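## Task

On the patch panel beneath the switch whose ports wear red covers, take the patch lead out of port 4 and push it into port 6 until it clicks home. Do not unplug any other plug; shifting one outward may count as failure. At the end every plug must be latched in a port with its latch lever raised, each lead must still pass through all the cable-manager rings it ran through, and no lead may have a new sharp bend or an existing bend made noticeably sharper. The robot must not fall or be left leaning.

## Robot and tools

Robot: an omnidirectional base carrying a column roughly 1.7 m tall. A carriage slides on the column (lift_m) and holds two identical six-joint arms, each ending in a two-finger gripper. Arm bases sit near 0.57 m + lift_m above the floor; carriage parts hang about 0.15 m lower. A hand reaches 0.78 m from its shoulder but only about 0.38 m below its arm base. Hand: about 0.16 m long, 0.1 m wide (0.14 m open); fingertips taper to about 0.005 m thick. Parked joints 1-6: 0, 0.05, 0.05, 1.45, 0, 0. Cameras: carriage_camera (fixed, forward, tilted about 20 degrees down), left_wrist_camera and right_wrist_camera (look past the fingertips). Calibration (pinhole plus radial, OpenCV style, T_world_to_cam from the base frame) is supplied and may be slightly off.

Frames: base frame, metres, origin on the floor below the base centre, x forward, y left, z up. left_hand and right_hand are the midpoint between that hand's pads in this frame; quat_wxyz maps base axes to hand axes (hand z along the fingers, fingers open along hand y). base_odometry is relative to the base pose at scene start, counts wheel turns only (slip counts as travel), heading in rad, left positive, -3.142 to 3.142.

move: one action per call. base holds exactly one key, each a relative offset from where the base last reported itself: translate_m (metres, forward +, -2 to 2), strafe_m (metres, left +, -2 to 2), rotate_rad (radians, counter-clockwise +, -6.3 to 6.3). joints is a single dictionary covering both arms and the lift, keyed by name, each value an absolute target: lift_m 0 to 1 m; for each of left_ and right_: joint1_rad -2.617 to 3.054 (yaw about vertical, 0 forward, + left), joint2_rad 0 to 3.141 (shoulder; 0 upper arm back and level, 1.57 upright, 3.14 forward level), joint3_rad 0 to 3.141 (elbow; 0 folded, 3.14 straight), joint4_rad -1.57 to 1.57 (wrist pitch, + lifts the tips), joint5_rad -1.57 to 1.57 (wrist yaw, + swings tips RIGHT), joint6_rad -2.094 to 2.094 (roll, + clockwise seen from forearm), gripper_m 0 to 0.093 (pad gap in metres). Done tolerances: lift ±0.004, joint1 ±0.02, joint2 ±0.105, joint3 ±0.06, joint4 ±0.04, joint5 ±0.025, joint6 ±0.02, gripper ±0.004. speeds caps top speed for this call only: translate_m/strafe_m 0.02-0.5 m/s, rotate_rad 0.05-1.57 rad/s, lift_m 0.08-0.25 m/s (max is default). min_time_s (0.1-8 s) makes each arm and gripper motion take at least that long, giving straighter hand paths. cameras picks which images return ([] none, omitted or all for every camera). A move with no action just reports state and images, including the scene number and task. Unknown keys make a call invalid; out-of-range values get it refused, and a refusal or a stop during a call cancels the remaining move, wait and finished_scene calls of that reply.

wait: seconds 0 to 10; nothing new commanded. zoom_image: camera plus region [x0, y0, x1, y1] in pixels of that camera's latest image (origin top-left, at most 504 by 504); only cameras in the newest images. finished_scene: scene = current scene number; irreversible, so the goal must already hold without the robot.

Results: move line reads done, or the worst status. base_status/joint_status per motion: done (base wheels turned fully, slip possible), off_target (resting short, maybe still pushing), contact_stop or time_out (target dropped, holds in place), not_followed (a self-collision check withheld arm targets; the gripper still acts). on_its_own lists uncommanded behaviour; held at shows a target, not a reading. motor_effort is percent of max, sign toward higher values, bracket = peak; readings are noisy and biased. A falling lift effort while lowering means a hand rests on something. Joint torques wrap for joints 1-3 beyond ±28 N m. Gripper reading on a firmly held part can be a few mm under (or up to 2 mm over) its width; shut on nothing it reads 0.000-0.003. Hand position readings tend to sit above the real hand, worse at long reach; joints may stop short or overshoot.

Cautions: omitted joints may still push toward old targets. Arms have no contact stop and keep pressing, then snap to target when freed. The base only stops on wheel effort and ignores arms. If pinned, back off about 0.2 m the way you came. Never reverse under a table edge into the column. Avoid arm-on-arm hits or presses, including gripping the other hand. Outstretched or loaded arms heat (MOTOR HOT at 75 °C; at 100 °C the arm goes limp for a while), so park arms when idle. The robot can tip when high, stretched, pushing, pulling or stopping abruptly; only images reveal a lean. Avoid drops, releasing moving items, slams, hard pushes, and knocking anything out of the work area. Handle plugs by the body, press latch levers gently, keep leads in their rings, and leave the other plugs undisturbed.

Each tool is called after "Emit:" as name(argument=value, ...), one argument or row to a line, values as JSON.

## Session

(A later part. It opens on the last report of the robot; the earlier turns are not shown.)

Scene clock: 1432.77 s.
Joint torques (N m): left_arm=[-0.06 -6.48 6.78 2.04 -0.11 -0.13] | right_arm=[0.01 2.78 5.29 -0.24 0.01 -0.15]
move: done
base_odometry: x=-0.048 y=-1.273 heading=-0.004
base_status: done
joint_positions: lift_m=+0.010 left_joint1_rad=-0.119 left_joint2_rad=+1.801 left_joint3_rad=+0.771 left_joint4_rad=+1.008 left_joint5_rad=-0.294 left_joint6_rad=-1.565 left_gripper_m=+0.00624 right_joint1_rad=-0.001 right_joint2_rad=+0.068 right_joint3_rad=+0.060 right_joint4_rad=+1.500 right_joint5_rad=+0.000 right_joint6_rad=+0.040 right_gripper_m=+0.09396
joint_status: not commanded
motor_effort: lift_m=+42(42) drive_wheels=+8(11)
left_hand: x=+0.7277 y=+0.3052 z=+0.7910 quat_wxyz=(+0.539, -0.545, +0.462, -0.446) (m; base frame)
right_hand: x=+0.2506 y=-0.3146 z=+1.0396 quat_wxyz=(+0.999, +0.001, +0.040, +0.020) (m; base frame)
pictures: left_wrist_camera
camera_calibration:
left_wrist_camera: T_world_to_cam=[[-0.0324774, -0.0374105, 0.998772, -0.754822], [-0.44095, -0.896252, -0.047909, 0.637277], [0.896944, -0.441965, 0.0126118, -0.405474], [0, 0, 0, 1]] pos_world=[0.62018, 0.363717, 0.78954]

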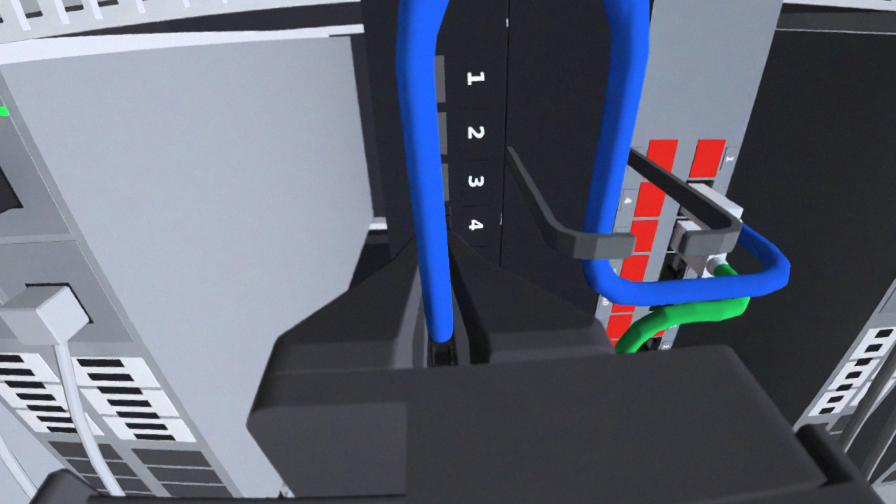

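Emit:
move(
  base={"translate_m": -0.008},
  speeds={"translate_m": 0.02},
  cameras=["left_wrist_camera"],
)

Emit:
zoom_image(
  camera="left_wrist_camera",
  region=[380, 170, 520, 310],
)

Scene clock: 1551.50 s.
Joint torques (N m): left_arm=[-0.13 -6.5 6.57 2.04 -0.09 -0.13] | right_arm=[-0.18 3.12 5.46 -0.18 -0.04 -0.14]
move: done
base_odometry: x=-0.056 y=-1.273 heading=-0.005
base_status: done
joint_positions: lift_m=+0.010 left_joint1_rad=-0.119 left_joint2_rad=+1.801 left_joint3_rad=+0.771 left_joint4_rad=+1.009 left_joint5_rad=-0.294 left_joint6_rad=-1.565 left_gripper_m=+0.00624 right_joint1_rad=-0.001 right_joint2_rad=+0.068 right_joint3_rad=+0.060 right_joint4_rad=+1.499 right_joint5_rad=+0.000 right_joint6_rad=+0.040 right_gripper_m=+0.09396
joint_status: not commanded
motor_effort: lift_m=+42(42) drive_wheels=+8(12)
left_hand: x=+0.7277 y=+0.3052 z=+0.7913 quat_wxyz=(+0.539, -0.545, +0.462, -0.446) (m; base frame)
right_hand: x=+0.2508 y=-0.3146 z=+1.0396 quat_wxyz=(+0.999, +0.001, +0.040, +0.020) (m; base frame)
pictures: left_wrist_camera
camera_calibration:
left_wrist_camera: T_world_to_cam=[[-0.033505, -0.0372353, 0.998745, -0.754328], [-0.440898, -0.896262, -0.0482054, 0.637488], [0.896932, -0.44196, 0.0136123, -0.406264], [0, 0, 0, 1]] pos_world=[0.620185, 0.363716, 0.789642]

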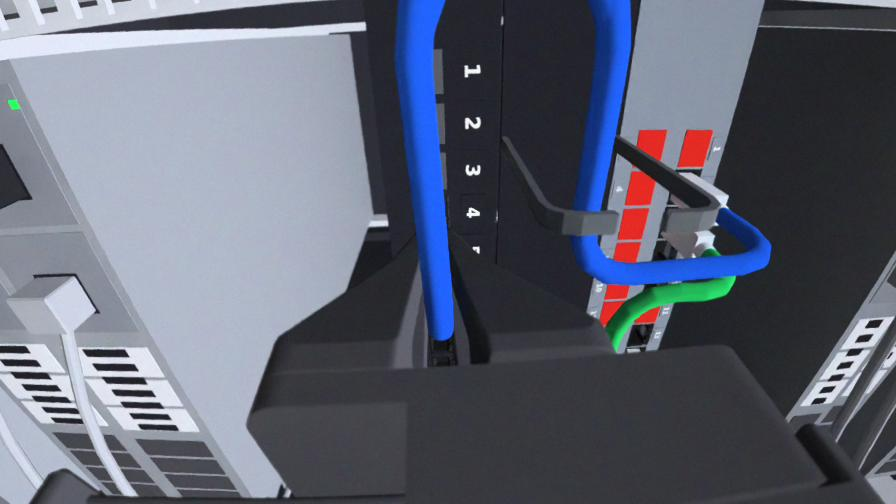

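Scaled by 3.600 from the camera's 896x504 image, which has a finer 1280x720 frame.

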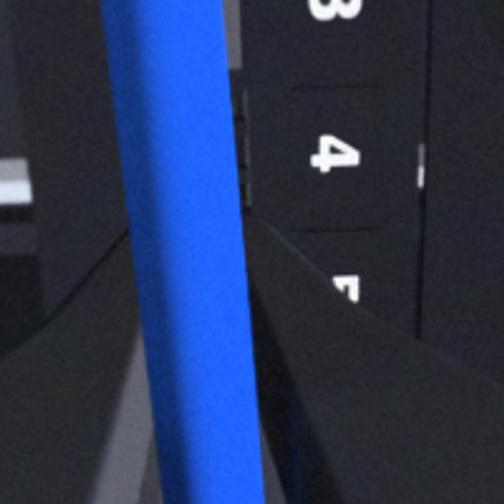

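Emit:
move(
  cameras=["carriage_camera", "right_wrist_camera"],
)

Emit:
zoom_image(
  camera="carriage_camera",
  region=[270, 230, 450, 332],
)

Scene clock: 1563.77 s.
Joint torques (N m): left_arm=[-0.1 -6.5 6.75 2.04 -0.09 -0.14] | right_arm=[-0.32 2.92 5.29 -0.18 0.01 -0.15]
base_odometry: x=-0.056 y=-1.273 heading=-0.005
base_status: done
joint_positions: lift_m=+0.010 left_joint1_rad=-0.119 left_joint2_rad=+1.801 left_joint3_rad=+0.771 left_joint4_rad=+1.009 left_joint5_rad=-0.294 left_joint6_rad=-1.565 left_gripper_m=+0.00624 right_joint1_rad=-0.001 right_joint2_rad=+0.068 right_joint3_rad=+0.060 right_joint4_rad=+1.499 right_joint5_rad=+0.000 right_joint6_rad=+0.040 right_gripper_m=+0.09396
joint_status: not commanded
motor_effort: lift_m=+42(42) drive_wheels=+8(12)
left_hand: x=+0.7277 y=+0.3052 z=+0.7913 quat_wxyz=(+0.539, -0.545, +0.462, -0.446) (m; base frame)
right_hand: x=+0.2508 y=-0.3146 z=+1.0396 quat_wxyz=(+0.999, +0.001, +0.040, +0.020) (m; base frame)
pictures: carriage_camera, right_wrist_camera
camera_calibration:
carriage_camera: T_world_to_cam=[[-0.031539, -0.999314, -0.0194245, 0.0225351], [-0.335851, 0.0288998, -0.941472, 1.01727], [0.941387, -0.0231694, -0.336532, 0.198932], [0, 0, 0, 1]] pos_world=[0.155091, -0.00227023, 1.02512]
right_wrist_camera: T_world_to_cam=[[0.0376126, -0.99904, -0.0224449, -0.303539], [0.783068, 0.0434202, -0.620419, 0.471234], [0.620798, 0.00575964, 0.78395, -0.842626], [0, 0, 0, 1]] pos_world=[0.165509, -0.318856, 0.946126]

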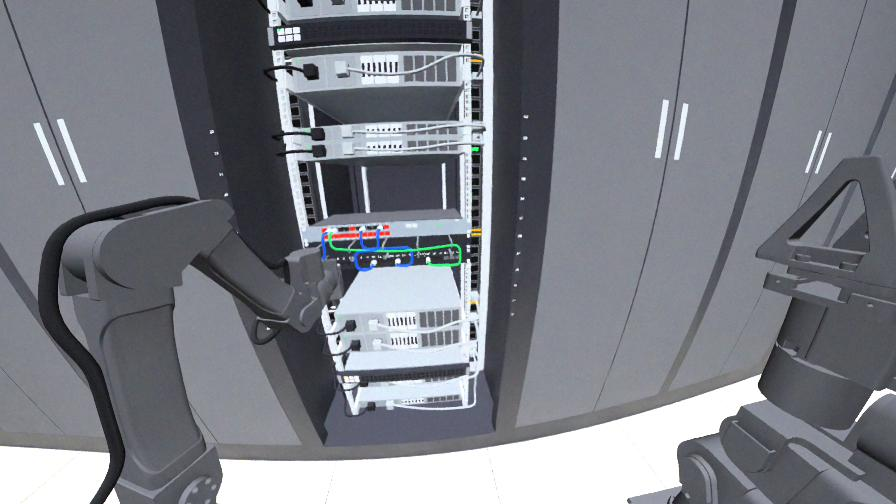

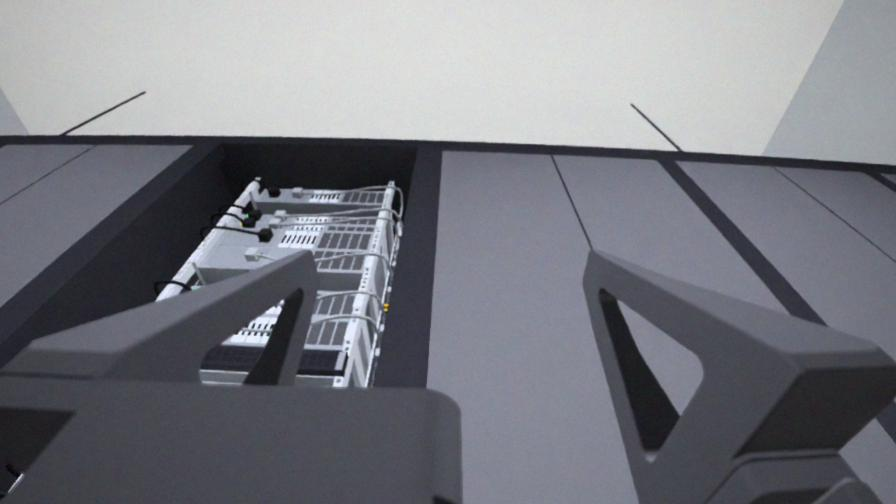

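Scaled by 2.800 from the camera's 896x504 image, which has a finer 1280x720 frame.

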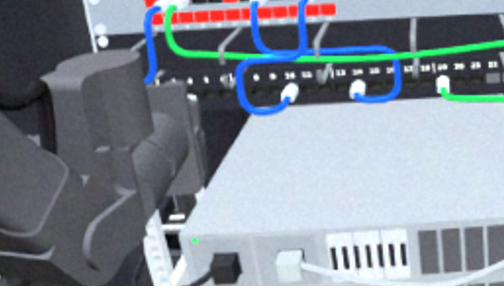

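Emit:
zoom_image(
  camera="carriage_camera",
  region=[300, 228, 390, 278],
)

Scaled by 5.600 from the camera's 896x504 image, which has a finer 1280x720 frame.

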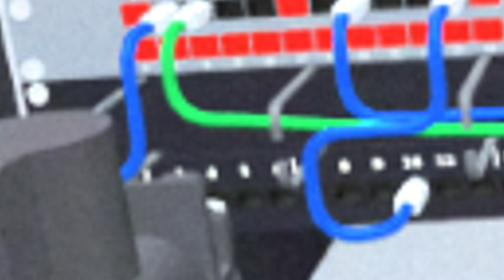

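Emit:
zoom_image(
  camera="carriage_camera",
  region=[318, 246, 368, 274],
)

Scaled by 10.080 from the camera's 896x504 image, which has a finer 1280x720 frame.

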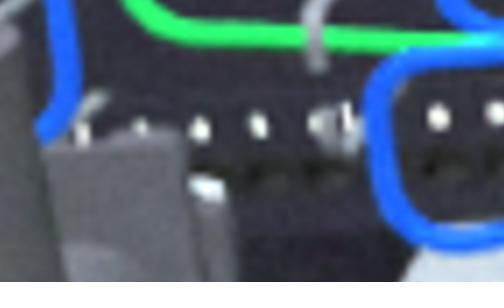

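Emit:
move(
  base={"translate_m": -0.012},
  speeds={"translate_m": 0.02},
  cameras=["carriage_camera", "left_wrist_camera"],
)

Emit:
zoom_image(
  camera="carriage_camera",
  region=[318, 246, 368, 274],
)

Emit:
zoom_image(
  camera="left_wrist_camera",
  region=[380, 170, 520, 310],
)

Scene clock: 1598.80 s.
Joint torques (N m): left_arm=[-0.05 -6.46 6.78 2.02 -0.09 -0.13] | right_arm=[0.03 2.93 5.5 -0.17 -0.01 -0.13]
move: done
base_odometry: x=-0.068 y=-1.273 heading=-0.006
base_status: done
joint_positions: lift_m=+0.010 left_joint1_rad=-0.119 left_joint2_rad=+1.801 left_joint3_rad=+0.771 left_joint4_rad=+1.009 left_joint5_rad=-0.294 left_joint6_rad=-1.565 left_gripper_m=+0.00624 right_joint1_rad=-0.001 right_joint2_rad=+0.068 right_joint3_rad=+0.060 right_joint4_rad=+1.499 right_joint5_rad=+0.000 right_joint6_rad=+0.040 right_gripper_m=+0.09396
joint_status: not commanded
motor_effort: lift_m=+42(42) drive_wheels=+7(9)
left_hand: x=+0.7277 y=+0.3052 z=+0.7914 quat_wxyz=(+0.539, -0.545, +0.462, -0.447) (m; base frame)
right_hand: x=+0.2509 y=-0.3146 z=+1.0396 quat_wxyz=(+0.999, +0.001, +0.040, +0.020) (m; base frame)
pictures: carriage_camera, left_wrist_camera
camera_calibration:
carriage_camera: T_world_to_cam=[[-0.031539, -0.999314, -0.0194245, 0.0225351], [-0.335851, 0.0288998, -0.941472, 1.01727], [0.941387, -0.0231694, -0.336532, 0.198932], [0, 0, 0, 1]] pos_world=[0.155091, -0.00227023, 1.02512]
left_wrist_camera: T_world_to_cam=[[-0.0339527, -0.0372395, 0.998729, -0.754137], [-0.440874, -0.896263, -0.0484067, 0.637638], [0.896926, -0.441958, 0.0140126, -0.406581], [0, 0, 0, 1]] pos_world=[0.620187, 0.363716, 0.789742]

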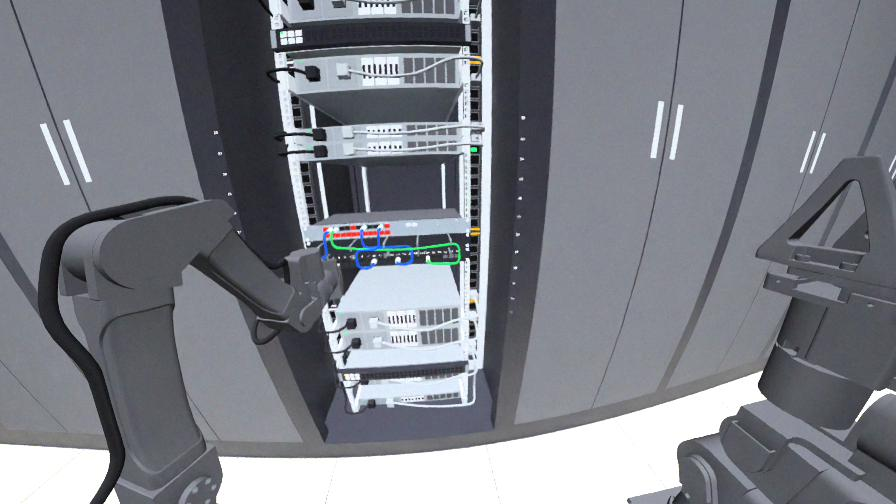

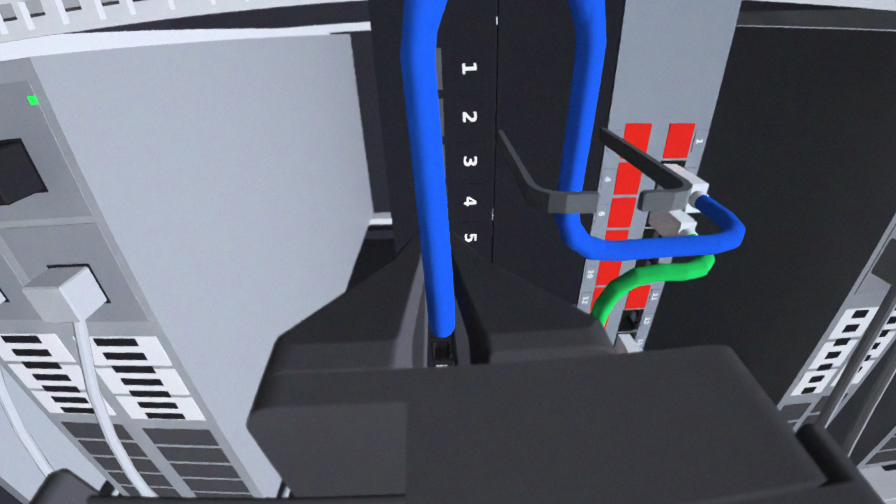

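Scaled by 10.080 from the camera's 896x504 image, which has a finer 1280x720 frame.

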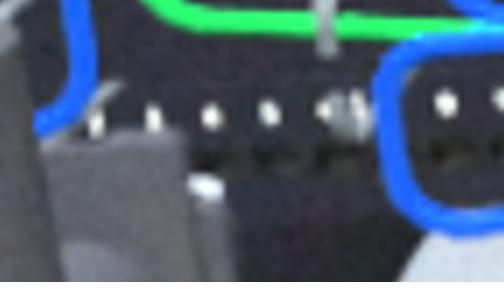

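Scaled by 3.600 from the camera's 896x504 image, which has a finer 1280x720 frame.

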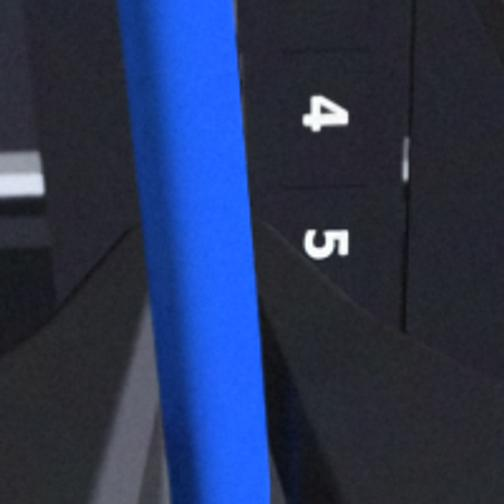

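Emit:
move(
  base={"strafe_m": -0.034},
  speeds={"strafe_m": 0.03},
  cameras=["carriage_camera", "left_wrist_camera"],
)

Emit:
zoom_image(
  camera="carriage_camera",
  region=[318, 242, 388, 281],
)

Emit:
zoom_image(
  camera="left_wrist_camera",
  region=[380, 170, 520, 310],
)

Scene clock: 1618.83 s.
Joint torques (N m): left_arm=[-0.23 -6.5 6.76 2.04 -0.02 -0.12] | right_arm=[0.01 2.82 5.27 -0.13 0.04 -0.11]
move: done
base_odometry: x=-0.068 y=-1.307 heading=-0.005
base_status: done
joint_positions: lift_m=+0.010 left_joint1_rad=-0.119 left_joint2_rad=+1.801 left_joint3_rad=+0.771 left_joint4_rad=+1.009 left_joint5_rad=-0.301 left_joint6_rad=-1.565 left_gripper_m=+0.00624 right_joint1_rad=-0.001 right_joint2_rad=+0.068 right_joint3_rad=+0.060 right_joint4_rad=+1.498 right_joint5_rad=+0.000 right_joint6_rad=+0.040 right_gripper_m=+0.09396
joint_status: not commanded
motor_effort: lift_m=+42(42) drive_wheels=-7(14)
left_hand: x=+0.7275 y=+0.3065 z=+0.7914 quat_wxyz=(+0.541, -0.546, +0.460, -0.445) (m; base frame)
right_hand: x=+0.2510 y=-0.3146 z=+1.0396 quat_wxyz=(+0.999, +0.001, +0.040, +0.020) (m; base frame)
pictures: carriage_camera, left_wrist_camera
camera_calibration:
carriage_camera: T_world_to_cam=[[-0.031539, -0.999314, -0.0194245, 0.0225351], [-0.335851, 0.0288998, -0.941472, 1.01727], [0.941387, -0.0231694, -0.336532, 0.198932], [0, 0, 0, 1]] pos_world=[0.155091, -0.00227023, 1.02512]
left_wrist_camera: T_world_to_cam=[[-0.0336492, -0.0376046, 0.998726, -0.754188], [-0.434692, -0.899272, -0.0485056, 0.635263], [0.89995, -0.43577, 0.0139134, -0.409817], [0, 0, 0, 1]] pos_world=[0.619581, 0.364327, 0.789742]

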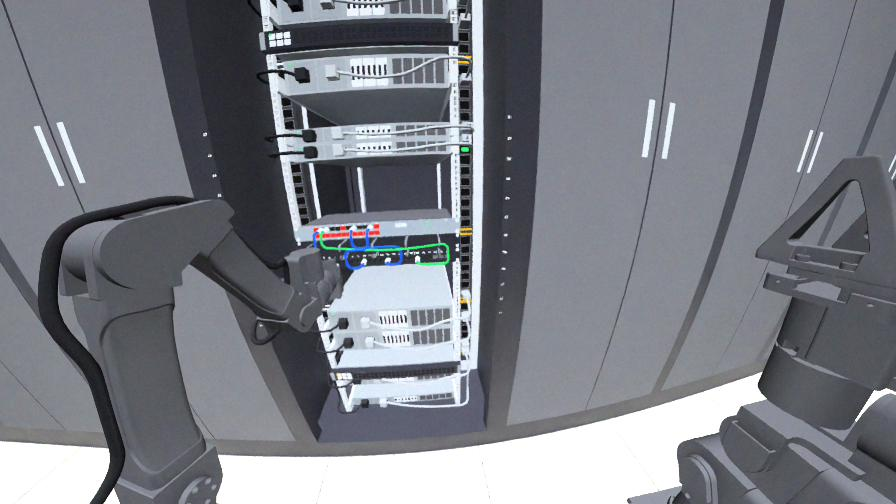

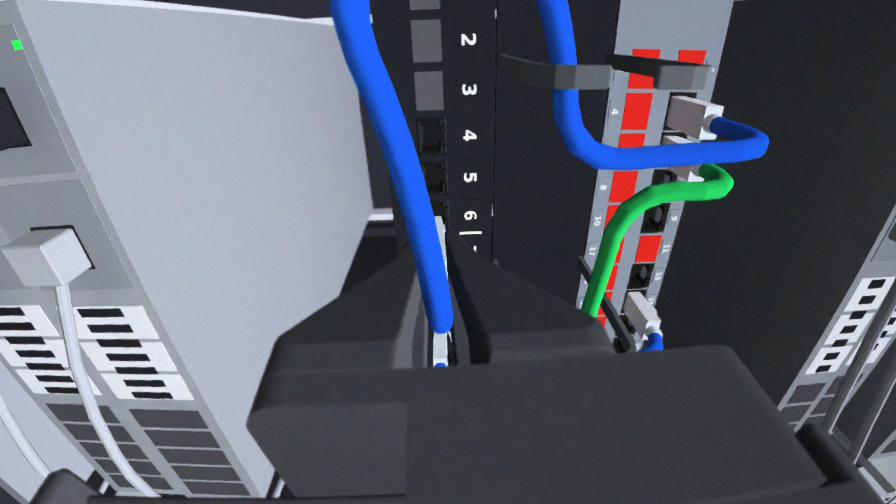

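Scaled by 7.200 from the camera's 896x504 image, which has a finer 1280x720 frame.

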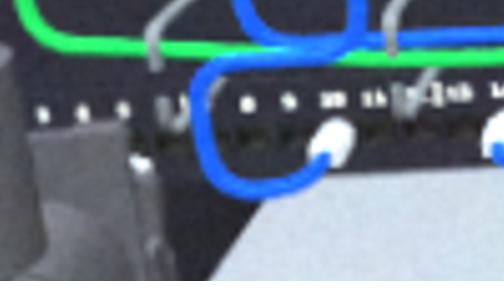

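Scaled by 3.600 from the camera's 896x504 image, which has a finer 1280x720 frame.

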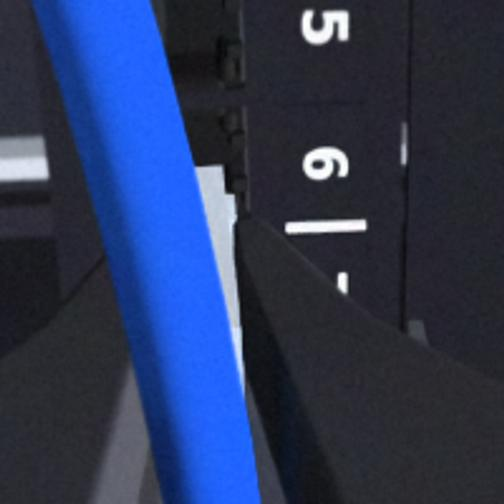

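Emit:
move(
  base={"strafe_m": -0.004},
  speeds={"strafe_m": 0.02},
  cameras=["left_wrist_camera"],
)

Emit:
zoom_image(
  camera="left_wrist_camera",
  region=[380, 170, 520, 310],
)

Scene clock: 1696.33 s.
Joint torques (N m): left_arm=[-0.31 -6.45 6.72 2 0.02 -0.13] | right_arm=[-0.21 2.95 5.52 -0.15 -0.02 -0.12]
move: done
base_odometry: x=-0.067 y=-1.311 heading=-0.004
base_status: done
joint_positions: lift_m=+0.010 left_joint1_rad=-0.117 left_joint2_rad=+1.801 left_joint3_rad=+0.771 left_joint4_rad=+1.010 left_joint5_rad=-0.304 left_joint6_rad=-1.565 left_gripper_m=+0.00624 right_joint1_rad=-0.001 right_joint2_rad=+0.068 right_joint3_rad=+0.060 right_joint4_rad=+1.498 right_joint5_rad=+0.000 right_joint6_rad=+0.040 right_gripper_m=+0.09396
joint_status: not commanded
motor_effort: lift_m=+42(42) drive_wheels=-7(15)
left_hand: x=+0.7274 y=+0.3080 z=+0.7915 quat_wxyz=(+0.542, -0.547, +0.459, -0.443) (m; base frame)
right_hand: x=+0.2510 y=-0.3146 z=+1.0396 quat_wxyz=(+0.999, +0.001, +0.040, +0.020) (m; base frame)
pictures: left_wrist_camera
camera_calibration:
left_wrist_camera: T_world_to_cam=[[-0.0342256, -0.0377355, 0.998701, -0.753844], [-0.430262, -0.901384, -0.0488035, 0.634174], [0.902055, -0.431373, 0.0146142, -0.412526], [0, 0, 0, 1]] pos_world=[0.619181, 0.365235, 0.789844]

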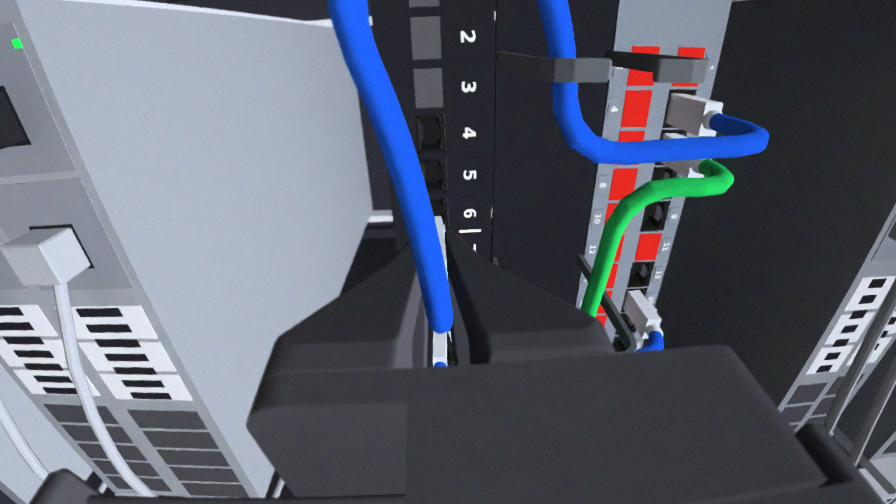

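Scaled by 3.600 from the camera's 896x504 image, which has a finer 1280x720 frame.

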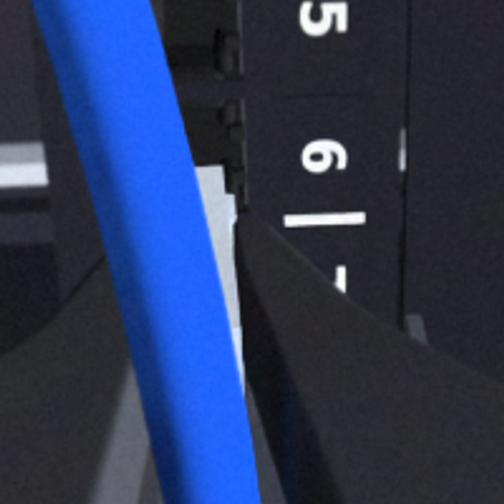

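Emit:
move(
  base={"strafe_m": -0.005},
  speeds={"strafe_m": 0.02},
  cameras=["left_wrist_camera", "carriage_camera"],
)

Emit:
zoom_image(
  camera="left_wrist_camera",
  region=[380, 170, 520, 310],
)

Emit:
zoom_image(
  camera="carriage_camera",
  region=[310, 225, 390, 270],
)

Scene clock: 1729.70 s.
Joint torques (N m): left_arm=[-0.58 -6.49 6.75 2 0.04 -0.13] | right_arm=[-0.12 2.96 5.35 -0.18 -0.04 -0.12]
move: done
base_odometry: x=-0.067 y=-1.315 heading=-0.003
base_status: done
joint_positions: lift_m=+0.010 left_joint1_rad=-0.113 left_joint2_rad=+1.801 left_joint3_rad=+0.771 left_joint4_rad=+1.010 left_joint5_rad=-0.307 left_joint6_rad=-1.565 left_gripper_m=+0.00624 right_joint1_rad=-0.001 right_joint2_rad=+0.068 right_joint3_rad=+0.060 right_joint4_rad=+1.498 right_joint5_rad=+0.000 right_joint6_rad=+0.040 right_gripper_m=+0.09396
joint_status: not commanded
motor_effort: lift_m=+42(42) drive_wheels=-5(15)
left_hand: x=+0.7273 y=+0.3102 z=+0.7916 quat_wxyz=(+0.543, -0.549, +0.457, -0.442) (m; base frame)
right_hand: x=+0.2510 y=-0.3146 z=+1.0396 quat_wxyz=(+0.999, +0.001, +0.040, +0.020) (m; base frame)
pictures: carriage_camera, left_wrist_camera
camera_calibration:
carriage_camera: T_world_to_cam=[[-0.031539, -0.999314, -0.0194245, 0.0225351], [-0.335851, 0.0288998, -0.941472, 1.01727], [0.941387, -0.0231694, -0.336532, 0.198932], [0, 0, 0, 1]] pos_world=[0.155091, -0.00227023, 1.02512]
left_wrist_camera: T_world_to_cam=[[-0.034425, -0.0379682, 0.998686, -0.75358], [-0.424341, -0.904175, -0.0490023, 0.63288], [0.904848, -0.425471, 0.0150148, -0.41572], [0, 0, 0, 1]] pos_world=[0.618778, 0.366745, 0.789844]

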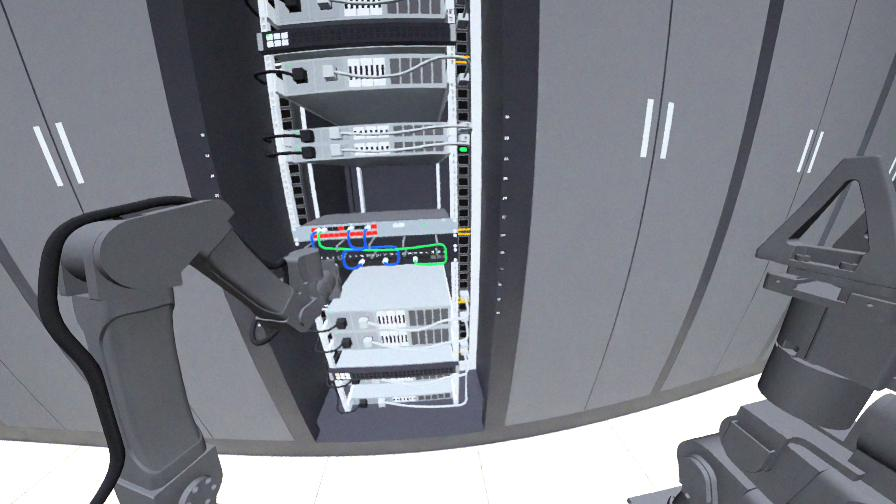

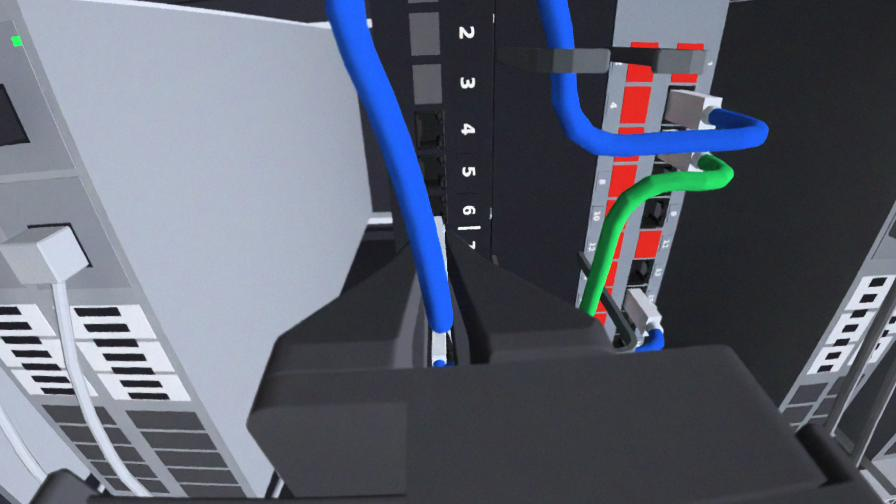

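Scaled by 3.600 from the camera's 896x504 image, which has a finer 1280x720 frame.

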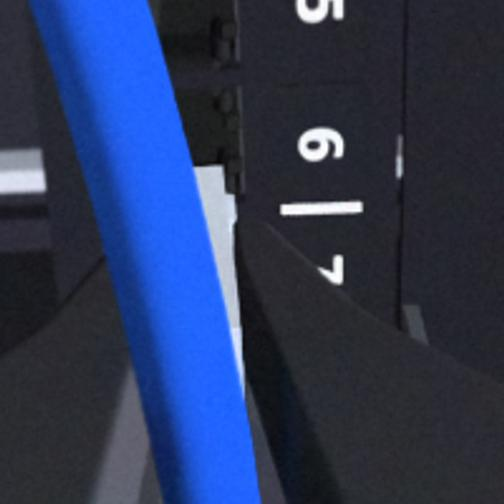

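Scaled by 6.300 from the camera's 896x504 image, which has a finer 1280x720 frame.

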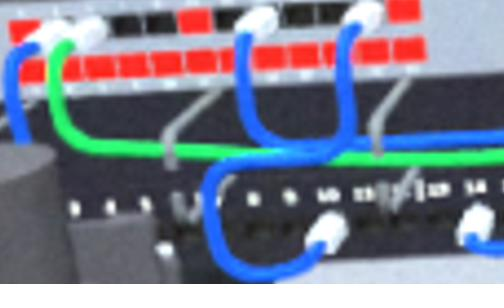

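Emit:
move(
  base={"strafe_m": -0.006},
  speeds={"strafe_m": 0.02},
  cameras=["left_wrist_camera"],
)

Emit:
zoom_image(
  camera="left_wrist_camera",
  region=[380, 170, 520, 310],
)

Scene clock: 1750.93 s.
Joint torques (N m): left_arm=[-0.66 -6.52 6.74 2.02 0.08 -0.13] | right_arm=[-0.14 2.99 5.45 -0.15 0.04 -0.17]
move: done
base_odometry: x=-0.067 y=-1.321 heading=-0.002
base_status: done
joint_positions: lift_m=+0.010 left_joint1_rad=-0.112 left_joint2_rad=+1.801 left_joint3_rad=+0.771 left_joint4_rad=+1.011 left_joint5_rad=-0.308 left_joint6_rad=-1.565 left_gripper_m=+0.00624 right_joint1_rad=-0.001 right_joint2_rad=+0.068 right_joint3_rad=+0.060 right_joint4_rad=+1.498 right_joint5_rad=+0.000 right_joint6_rad=+0.040 right_gripper_m=+0.09396
joint_status: not commanded
motor_effort: lift_m=+42(42) drive_wheels=+5(15)
left_hand: x=+0.7273 y=+0.3108 z=+0.7917 quat_wxyz=(+0.544, -0.549, +0.456, -0.441) (m; base frame)
right_hand: x=+0.2510 y=-0.3147 z=+1.0396 quat_wxyz=(+0.999, +0.001, +0.040, +0.020) (m; base frame)
pictures: left_wrist_camera
camera_calibration:
left_wrist_camera: T_world_to_cam=[[-0.0346672, -0.0379956, 0.998676, -0.753505], [-0.422625, -0.904974, -0.0491013, 0.632473], [0.905641, -0.423768, 0.015315, -0.416722], [0, 0, 0, 1]] pos_world=[0.618578, 0.367148, 0.789945]

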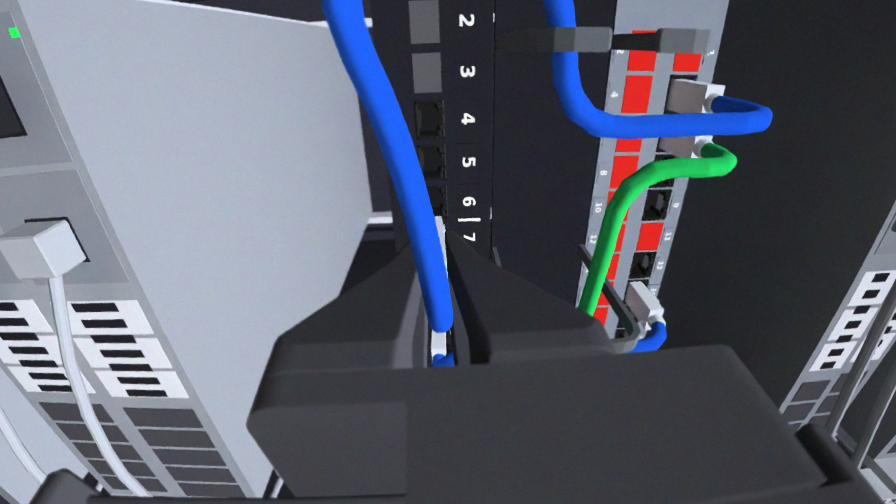

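Scaled by 3.600 from the camera's 896x504 image, which has a finer 1280x720 frame.

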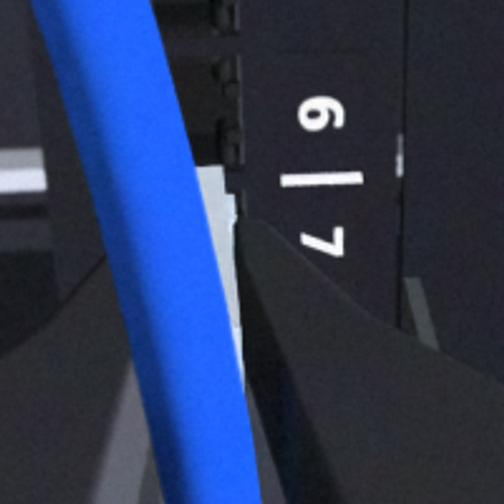

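Emit:
zoom_image(
  camera="carriage_camera",
  region=[240, 235, 380, 335],
)

This scene's latest camera images include none from carriage_camera. They are from: left_wrist_camera. carriage_camera's image comes with the result of a call that names it in "cameras".

Emit:
move(
  base={"strafe_m": 0.015},
  speeds={"strafe_m": 0.03},
  cameras=["left_wrist_camera", "carriage_camera"],
)

Emit:
zoom_image(
  camera="left_wrist_camera",
  region=[380, 170, 520, 310],
)

Emit:
zoom_image(
  camera="carriage_camera",
  region=[260, 228, 386, 318],
)

Scene clock: 1887.50 s.
Joint torques (N m): left_arm=[-0.64 -6.52 6.74 2.02 0.08 -0.13] | right_arm=[0.03 3.07 5.52 -0.13 0 -0.13]
move: done
base_odometry: x=-0.067 y=-1.306 heading=-0.003
base_status: done
joint_positions: lift_m=+0.010 left_joint1_rad=-0.112 left_joint2_rad=+1.801 left_joint3_rad=+0.771 left_joint4_rad=+1.010 left_joint5_rad=-0.308 left_joint6_rad=-1.565 left_gripper_m=+0.00624 right_joint1_rad=-0.001 right_joint2_rad=+0.068 right_joint3_rad=+0.060 right_joint4_rad=+1.498 right_joint5_rad=+0.000 right_joint6_rad=+0.040 right_gripper_m=+0.09396
joint_status: not commanded
motor_effort: lift_m=+42(42) drive_wheels=+6(9)
left_hand: x=+0.7273 y=+0.3108 z=+0.7916 quat_wxyz=(+0.544, -0.549, +0.456, -0.441) (m; base frame)
right_hand: x=+0.2510 y=-0.3147 z=+1.0396 quat_wxyz=(+0.999, +0.001, +0.040, +0.020) (m; base frame)
pictures: carriage_camera, left_wrist_camera
camera_calibration:
carriage_camera: T_world_to_cam=[[-0.031539, -0.999314, -0.0194245, 0.0225351], [-0.335851, 0.0288998, -0.941472, 1.01727], [0.941387, -0.0231694, -0.336532, 0.198932], [0, 0, 0, 1]] pos_world=[0.155091, -0.00227023, 1.02512]
left_wrist_camera: T_world_to_cam=[[-0.0343537, -0.0380329, 0.998686, -0.753592], [-0.422642, -0.904971, -0.0490024, 0.632399], [0.905646, -0.42377, 0.0150148, -0.416484], [0, 0, 0, 1]] pos_world=[0.618577, 0.367148, 0.789844]

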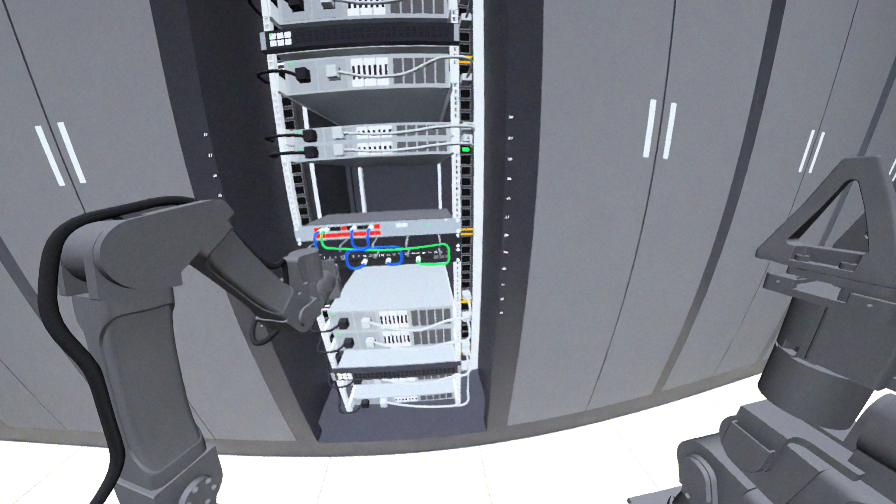

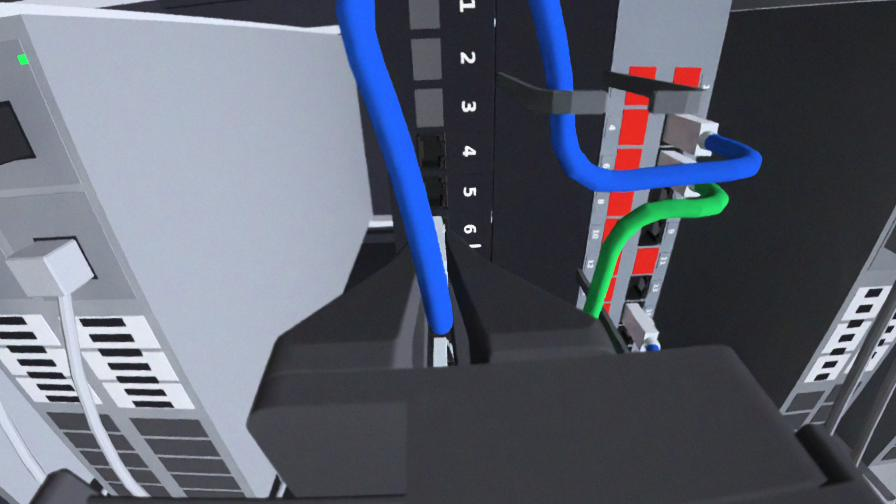

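Scaled by 3.600 from the camera's 896x504 image, which has a finer 1280x720 frame.

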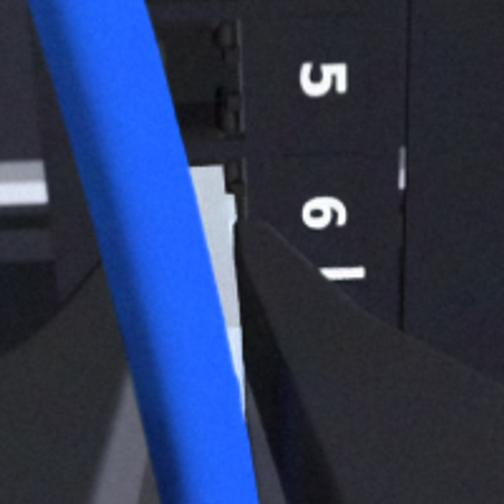

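Scaled by 4.000 from the camera's 896x504 image, which has a finer 1280x720 frame.

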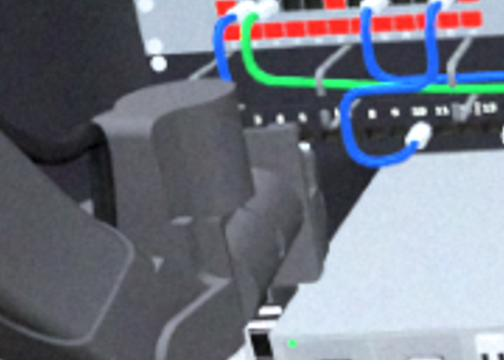

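Emit:
move(
  base={"strafe_m": 0.005},
  speeds={"strafe_m": 0.02},
  cameras=["left_wrist_camera"],
)

Emit:
zoom_image(
  camera="left_wrist_camera",
  region=[380, 170, 520, 310],
)

Scene clock: 1894.97 s.
Joint torques (N m): left_arm=[-0.5 -6.63 6.76 2.02 0.08 -0.13] | right_arm=[-0.27 3.1 5.67 -0.16 0.06 -0.14]
move: done
base_odometry: x=-0.067 y=-1.302 heading=-0.004
base_status: done
joint_positions: lift_m=+0.010 left_joint1_rad=-0.114 left_joint2_rad=+1.801 left_joint3_rad=+0.771 left_joint4_rad=+1.009 left_joint5_rad=-0.309 left_joint6_rad=-1.565 left_gripper_m=+0.00624 right_joint1_rad=-0.001 right_joint2_rad=+0.068 right_joint3_rad=+0.060 right_joint4_rad=+1.498 right_joint5_rad=+0.000 right_joint6_rad=+0.040 right_gripper_m=+0.09396
joint_status: not commanded
motor_effort: lift_m=+42(42) drive_wheels=-7(13)
left_hand: x=+0.7272 y=+0.3100 z=+0.7915 quat_wxyz=(+0.543, -0.549, +0.457, -0.441) (m; base frame)
right_hand: x=+0.2510 y=-0.3146 z=+1.0396 quat_wxyz=(+0.999, +0.001, +0.040, +0.020) (m; base frame)
pictures: left_wrist_camera
camera_calibration:
left_wrist_camera: T_world_to_cam=[[-0.0335757, -0.0381691, 0.998707, -0.753966], [-0.423372, -0.90464, -0.0488074, 0.631936], [0.905334, -0.424463, 0.0142142, -0.415697], [0, 0, 0, 1]] pos_world=[0.618574, 0.366448, 0.789743]

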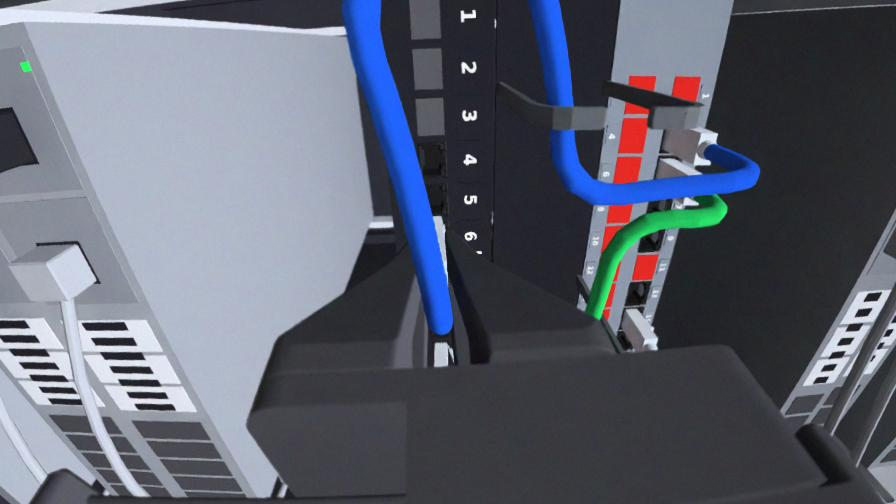

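Scaled by 3.600 from the camera's 896x504 image, which has a finer 1280x720 frame.

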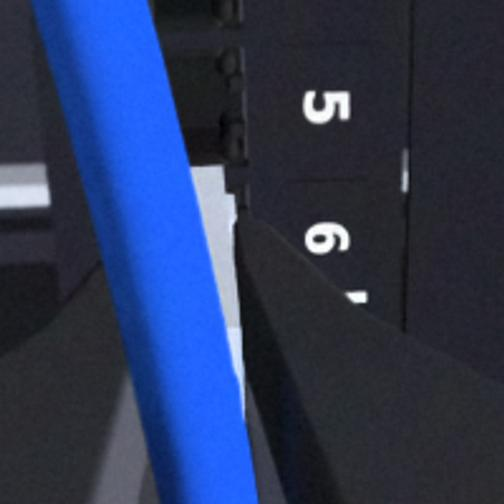

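Emit:
move(
  base={"translate_m": 0.014},
  speeds={"translate_m": 0.02},
  cameras=["left_wrist_camera"],
)

Emit:
zoom_image(
  camera="left_wrist_camera",
  region=[380, 170, 520, 310],
)

Scene clock: 1901.13 s.
Joint torques (N m): left_arm=[-0.5 -6.57 6.71 2.04 0.08 -0.14] | right_arm=[-0.13 3.02 5.39 -0.19 -0.01 -0.16]
move: done
base_odometry: x=-0.053 y=-1.302 heading=-0.005
base_status: done
joint_positions: lift_m=+0.010 left_joint1_rad=-0.115 left_joint2_rad=+1.801 left_joint3_rad=+0.771 left_joint4_rad=+1.009 left_joint5_rad=-0.309 left_joint6_rad=-1.565 left_gripper_m=+0.00624 right_joint1_rad=-0.001 right_joint2_rad=+0.068 right_joint3_rad=+0.060 right_joint4_rad=+1.500 right_joint5_rad=+0.000 right_joint6_rad=+0.040 right_gripper_m=+0.09396
joint_status: not commanded
motor_effort: lift_m=+42(42) drive_wheels=-7(14)
left_hand: x=+0.7272 y=+0.3098 z=+0.7915 quat_wxyz=(+0.543, -0.549, +0.457, -0.441) (m; base frame)
right_hand: x=+0.2507 y=-0.3146 z=+1.0396 quat_wxyz=(+0.999, +0.001, +0.040, +0.020) (m; base frame)
pictures: left_wrist_camera
camera_calibration:
left_wrist_camera: T_world_to_cam=[[-0.0335853, -0.0381546, 0.998707, -0.75397], [-0.423656, -0.904507, -0.0488029, 0.63192], [0.9052, -0.424748, 0.0142137, -0.415686], [0, 0, 0, 1]] pos_world=[0.618674, 0.366247, 0.789743]

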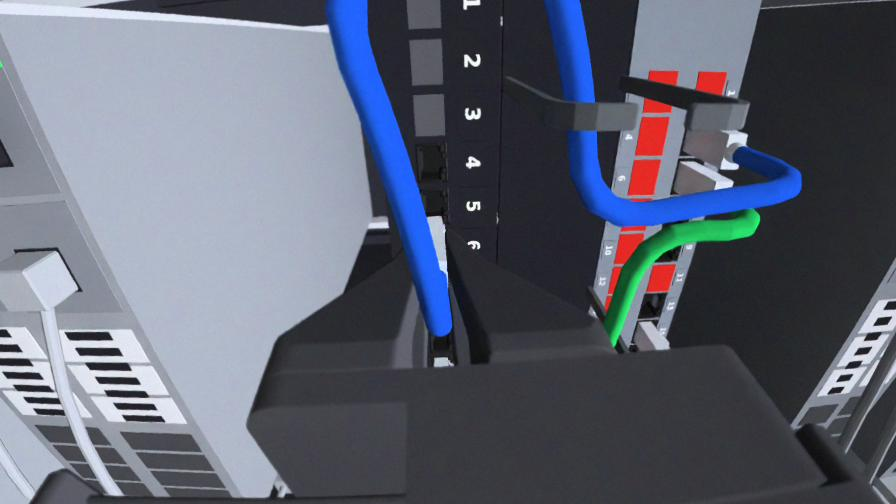

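Scaled by 3.600 from the camera's 896x504 image, which has a finer 1280x720 frame.

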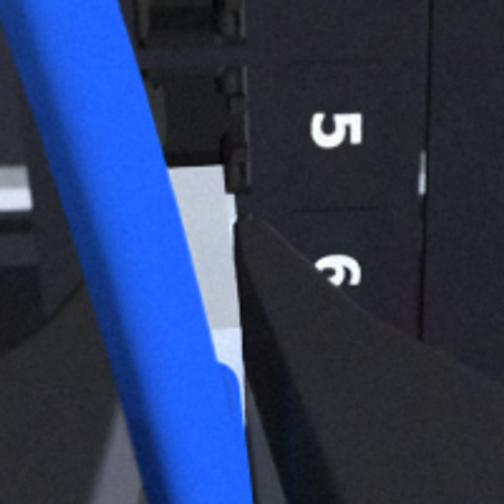

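Emit:
move(
  base={"strafe_m": 0.004},
  speeds={"strafe_m": 0.02},
  cameras=["left_wrist_camera"],
)

Emit:
zoom_image(
  camera="left_wrist_camera",
  region=[380, 170, 520, 310],
)

Scene clock: 1930.10 s.
Joint torques (N m): left_arm=[-0.24 -6.42 6.74 2.02 0.08 -0.13] | right_arm=[-0.27 3 5.53 -0.2 0.01 -0.11]
move: done
base_odometry: x=-0.053 y=-1.299 heading=-0.006
base_status: done
joint_positions: lift_m=+0.010 left_joint1_rad=-0.117 left_joint2_rad=+1.801 left_joint3_rad=+0.771 left_joint4_rad=+1.009 left_joint5_rad=-0.309 left_joint6_rad=-1.565 left_gripper_m=+0.00624 right_joint1_rad=-0.001 right_joint2_rad=+0.068 right_joint3_rad=+0.060 right_joint4_rad=+1.500 right_joint5_rad=+0.000 right_joint6_rad=+0.040 right_gripper_m=+0.09396
joint_status: not commanded
motor_effort: lift_m=+42(42) drive_wheels=-7(9)
left_hand: x=+0.7272 y=+0.3088 z=+0.7914 quat_wxyz=(+0.543, -0.548, +0.458, -0.442) (m; base frame)
right_hand: x=+0.2507 y=-0.3147 z=+1.0396 quat_wxyz=(+0.999, +0.001, +0.040, +0.020) (m; base frame)
pictures: left_wrist_camera
camera_calibration:
left_wrist_camera: T_world_to_cam=[[-0.033318, -0.0380248, 0.998721, -0.754217], [-0.425779, -0.903521, -0.0486045, 0.632122], [0.904214, -0.426853, 0.0139134, -0.414459], [0, 0, 0, 1]] pos_world=[0.618774, 0.365543, 0.789743]

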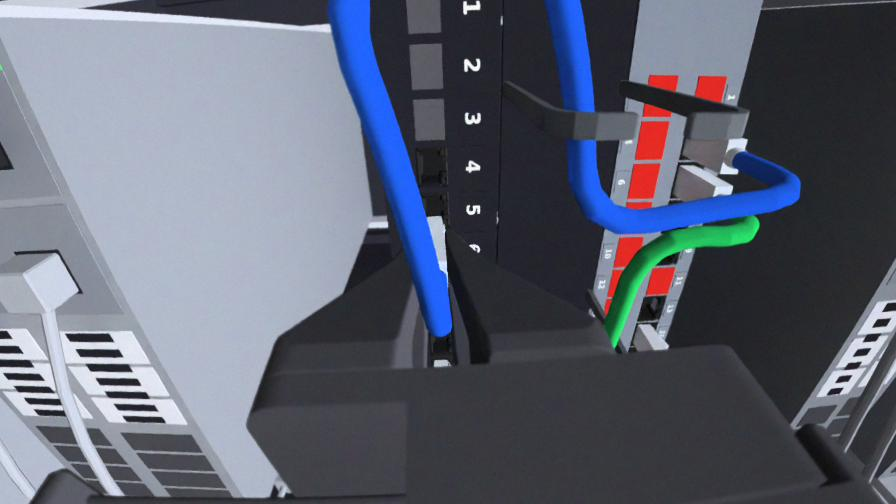

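Scaled by 3.600 from the camera's 896x504 image, which has a finer 1280x720 frame.

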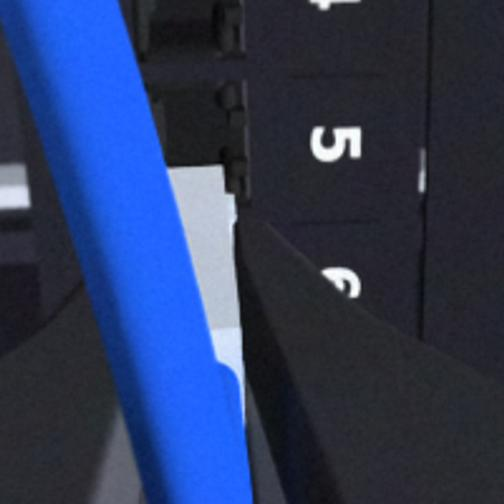

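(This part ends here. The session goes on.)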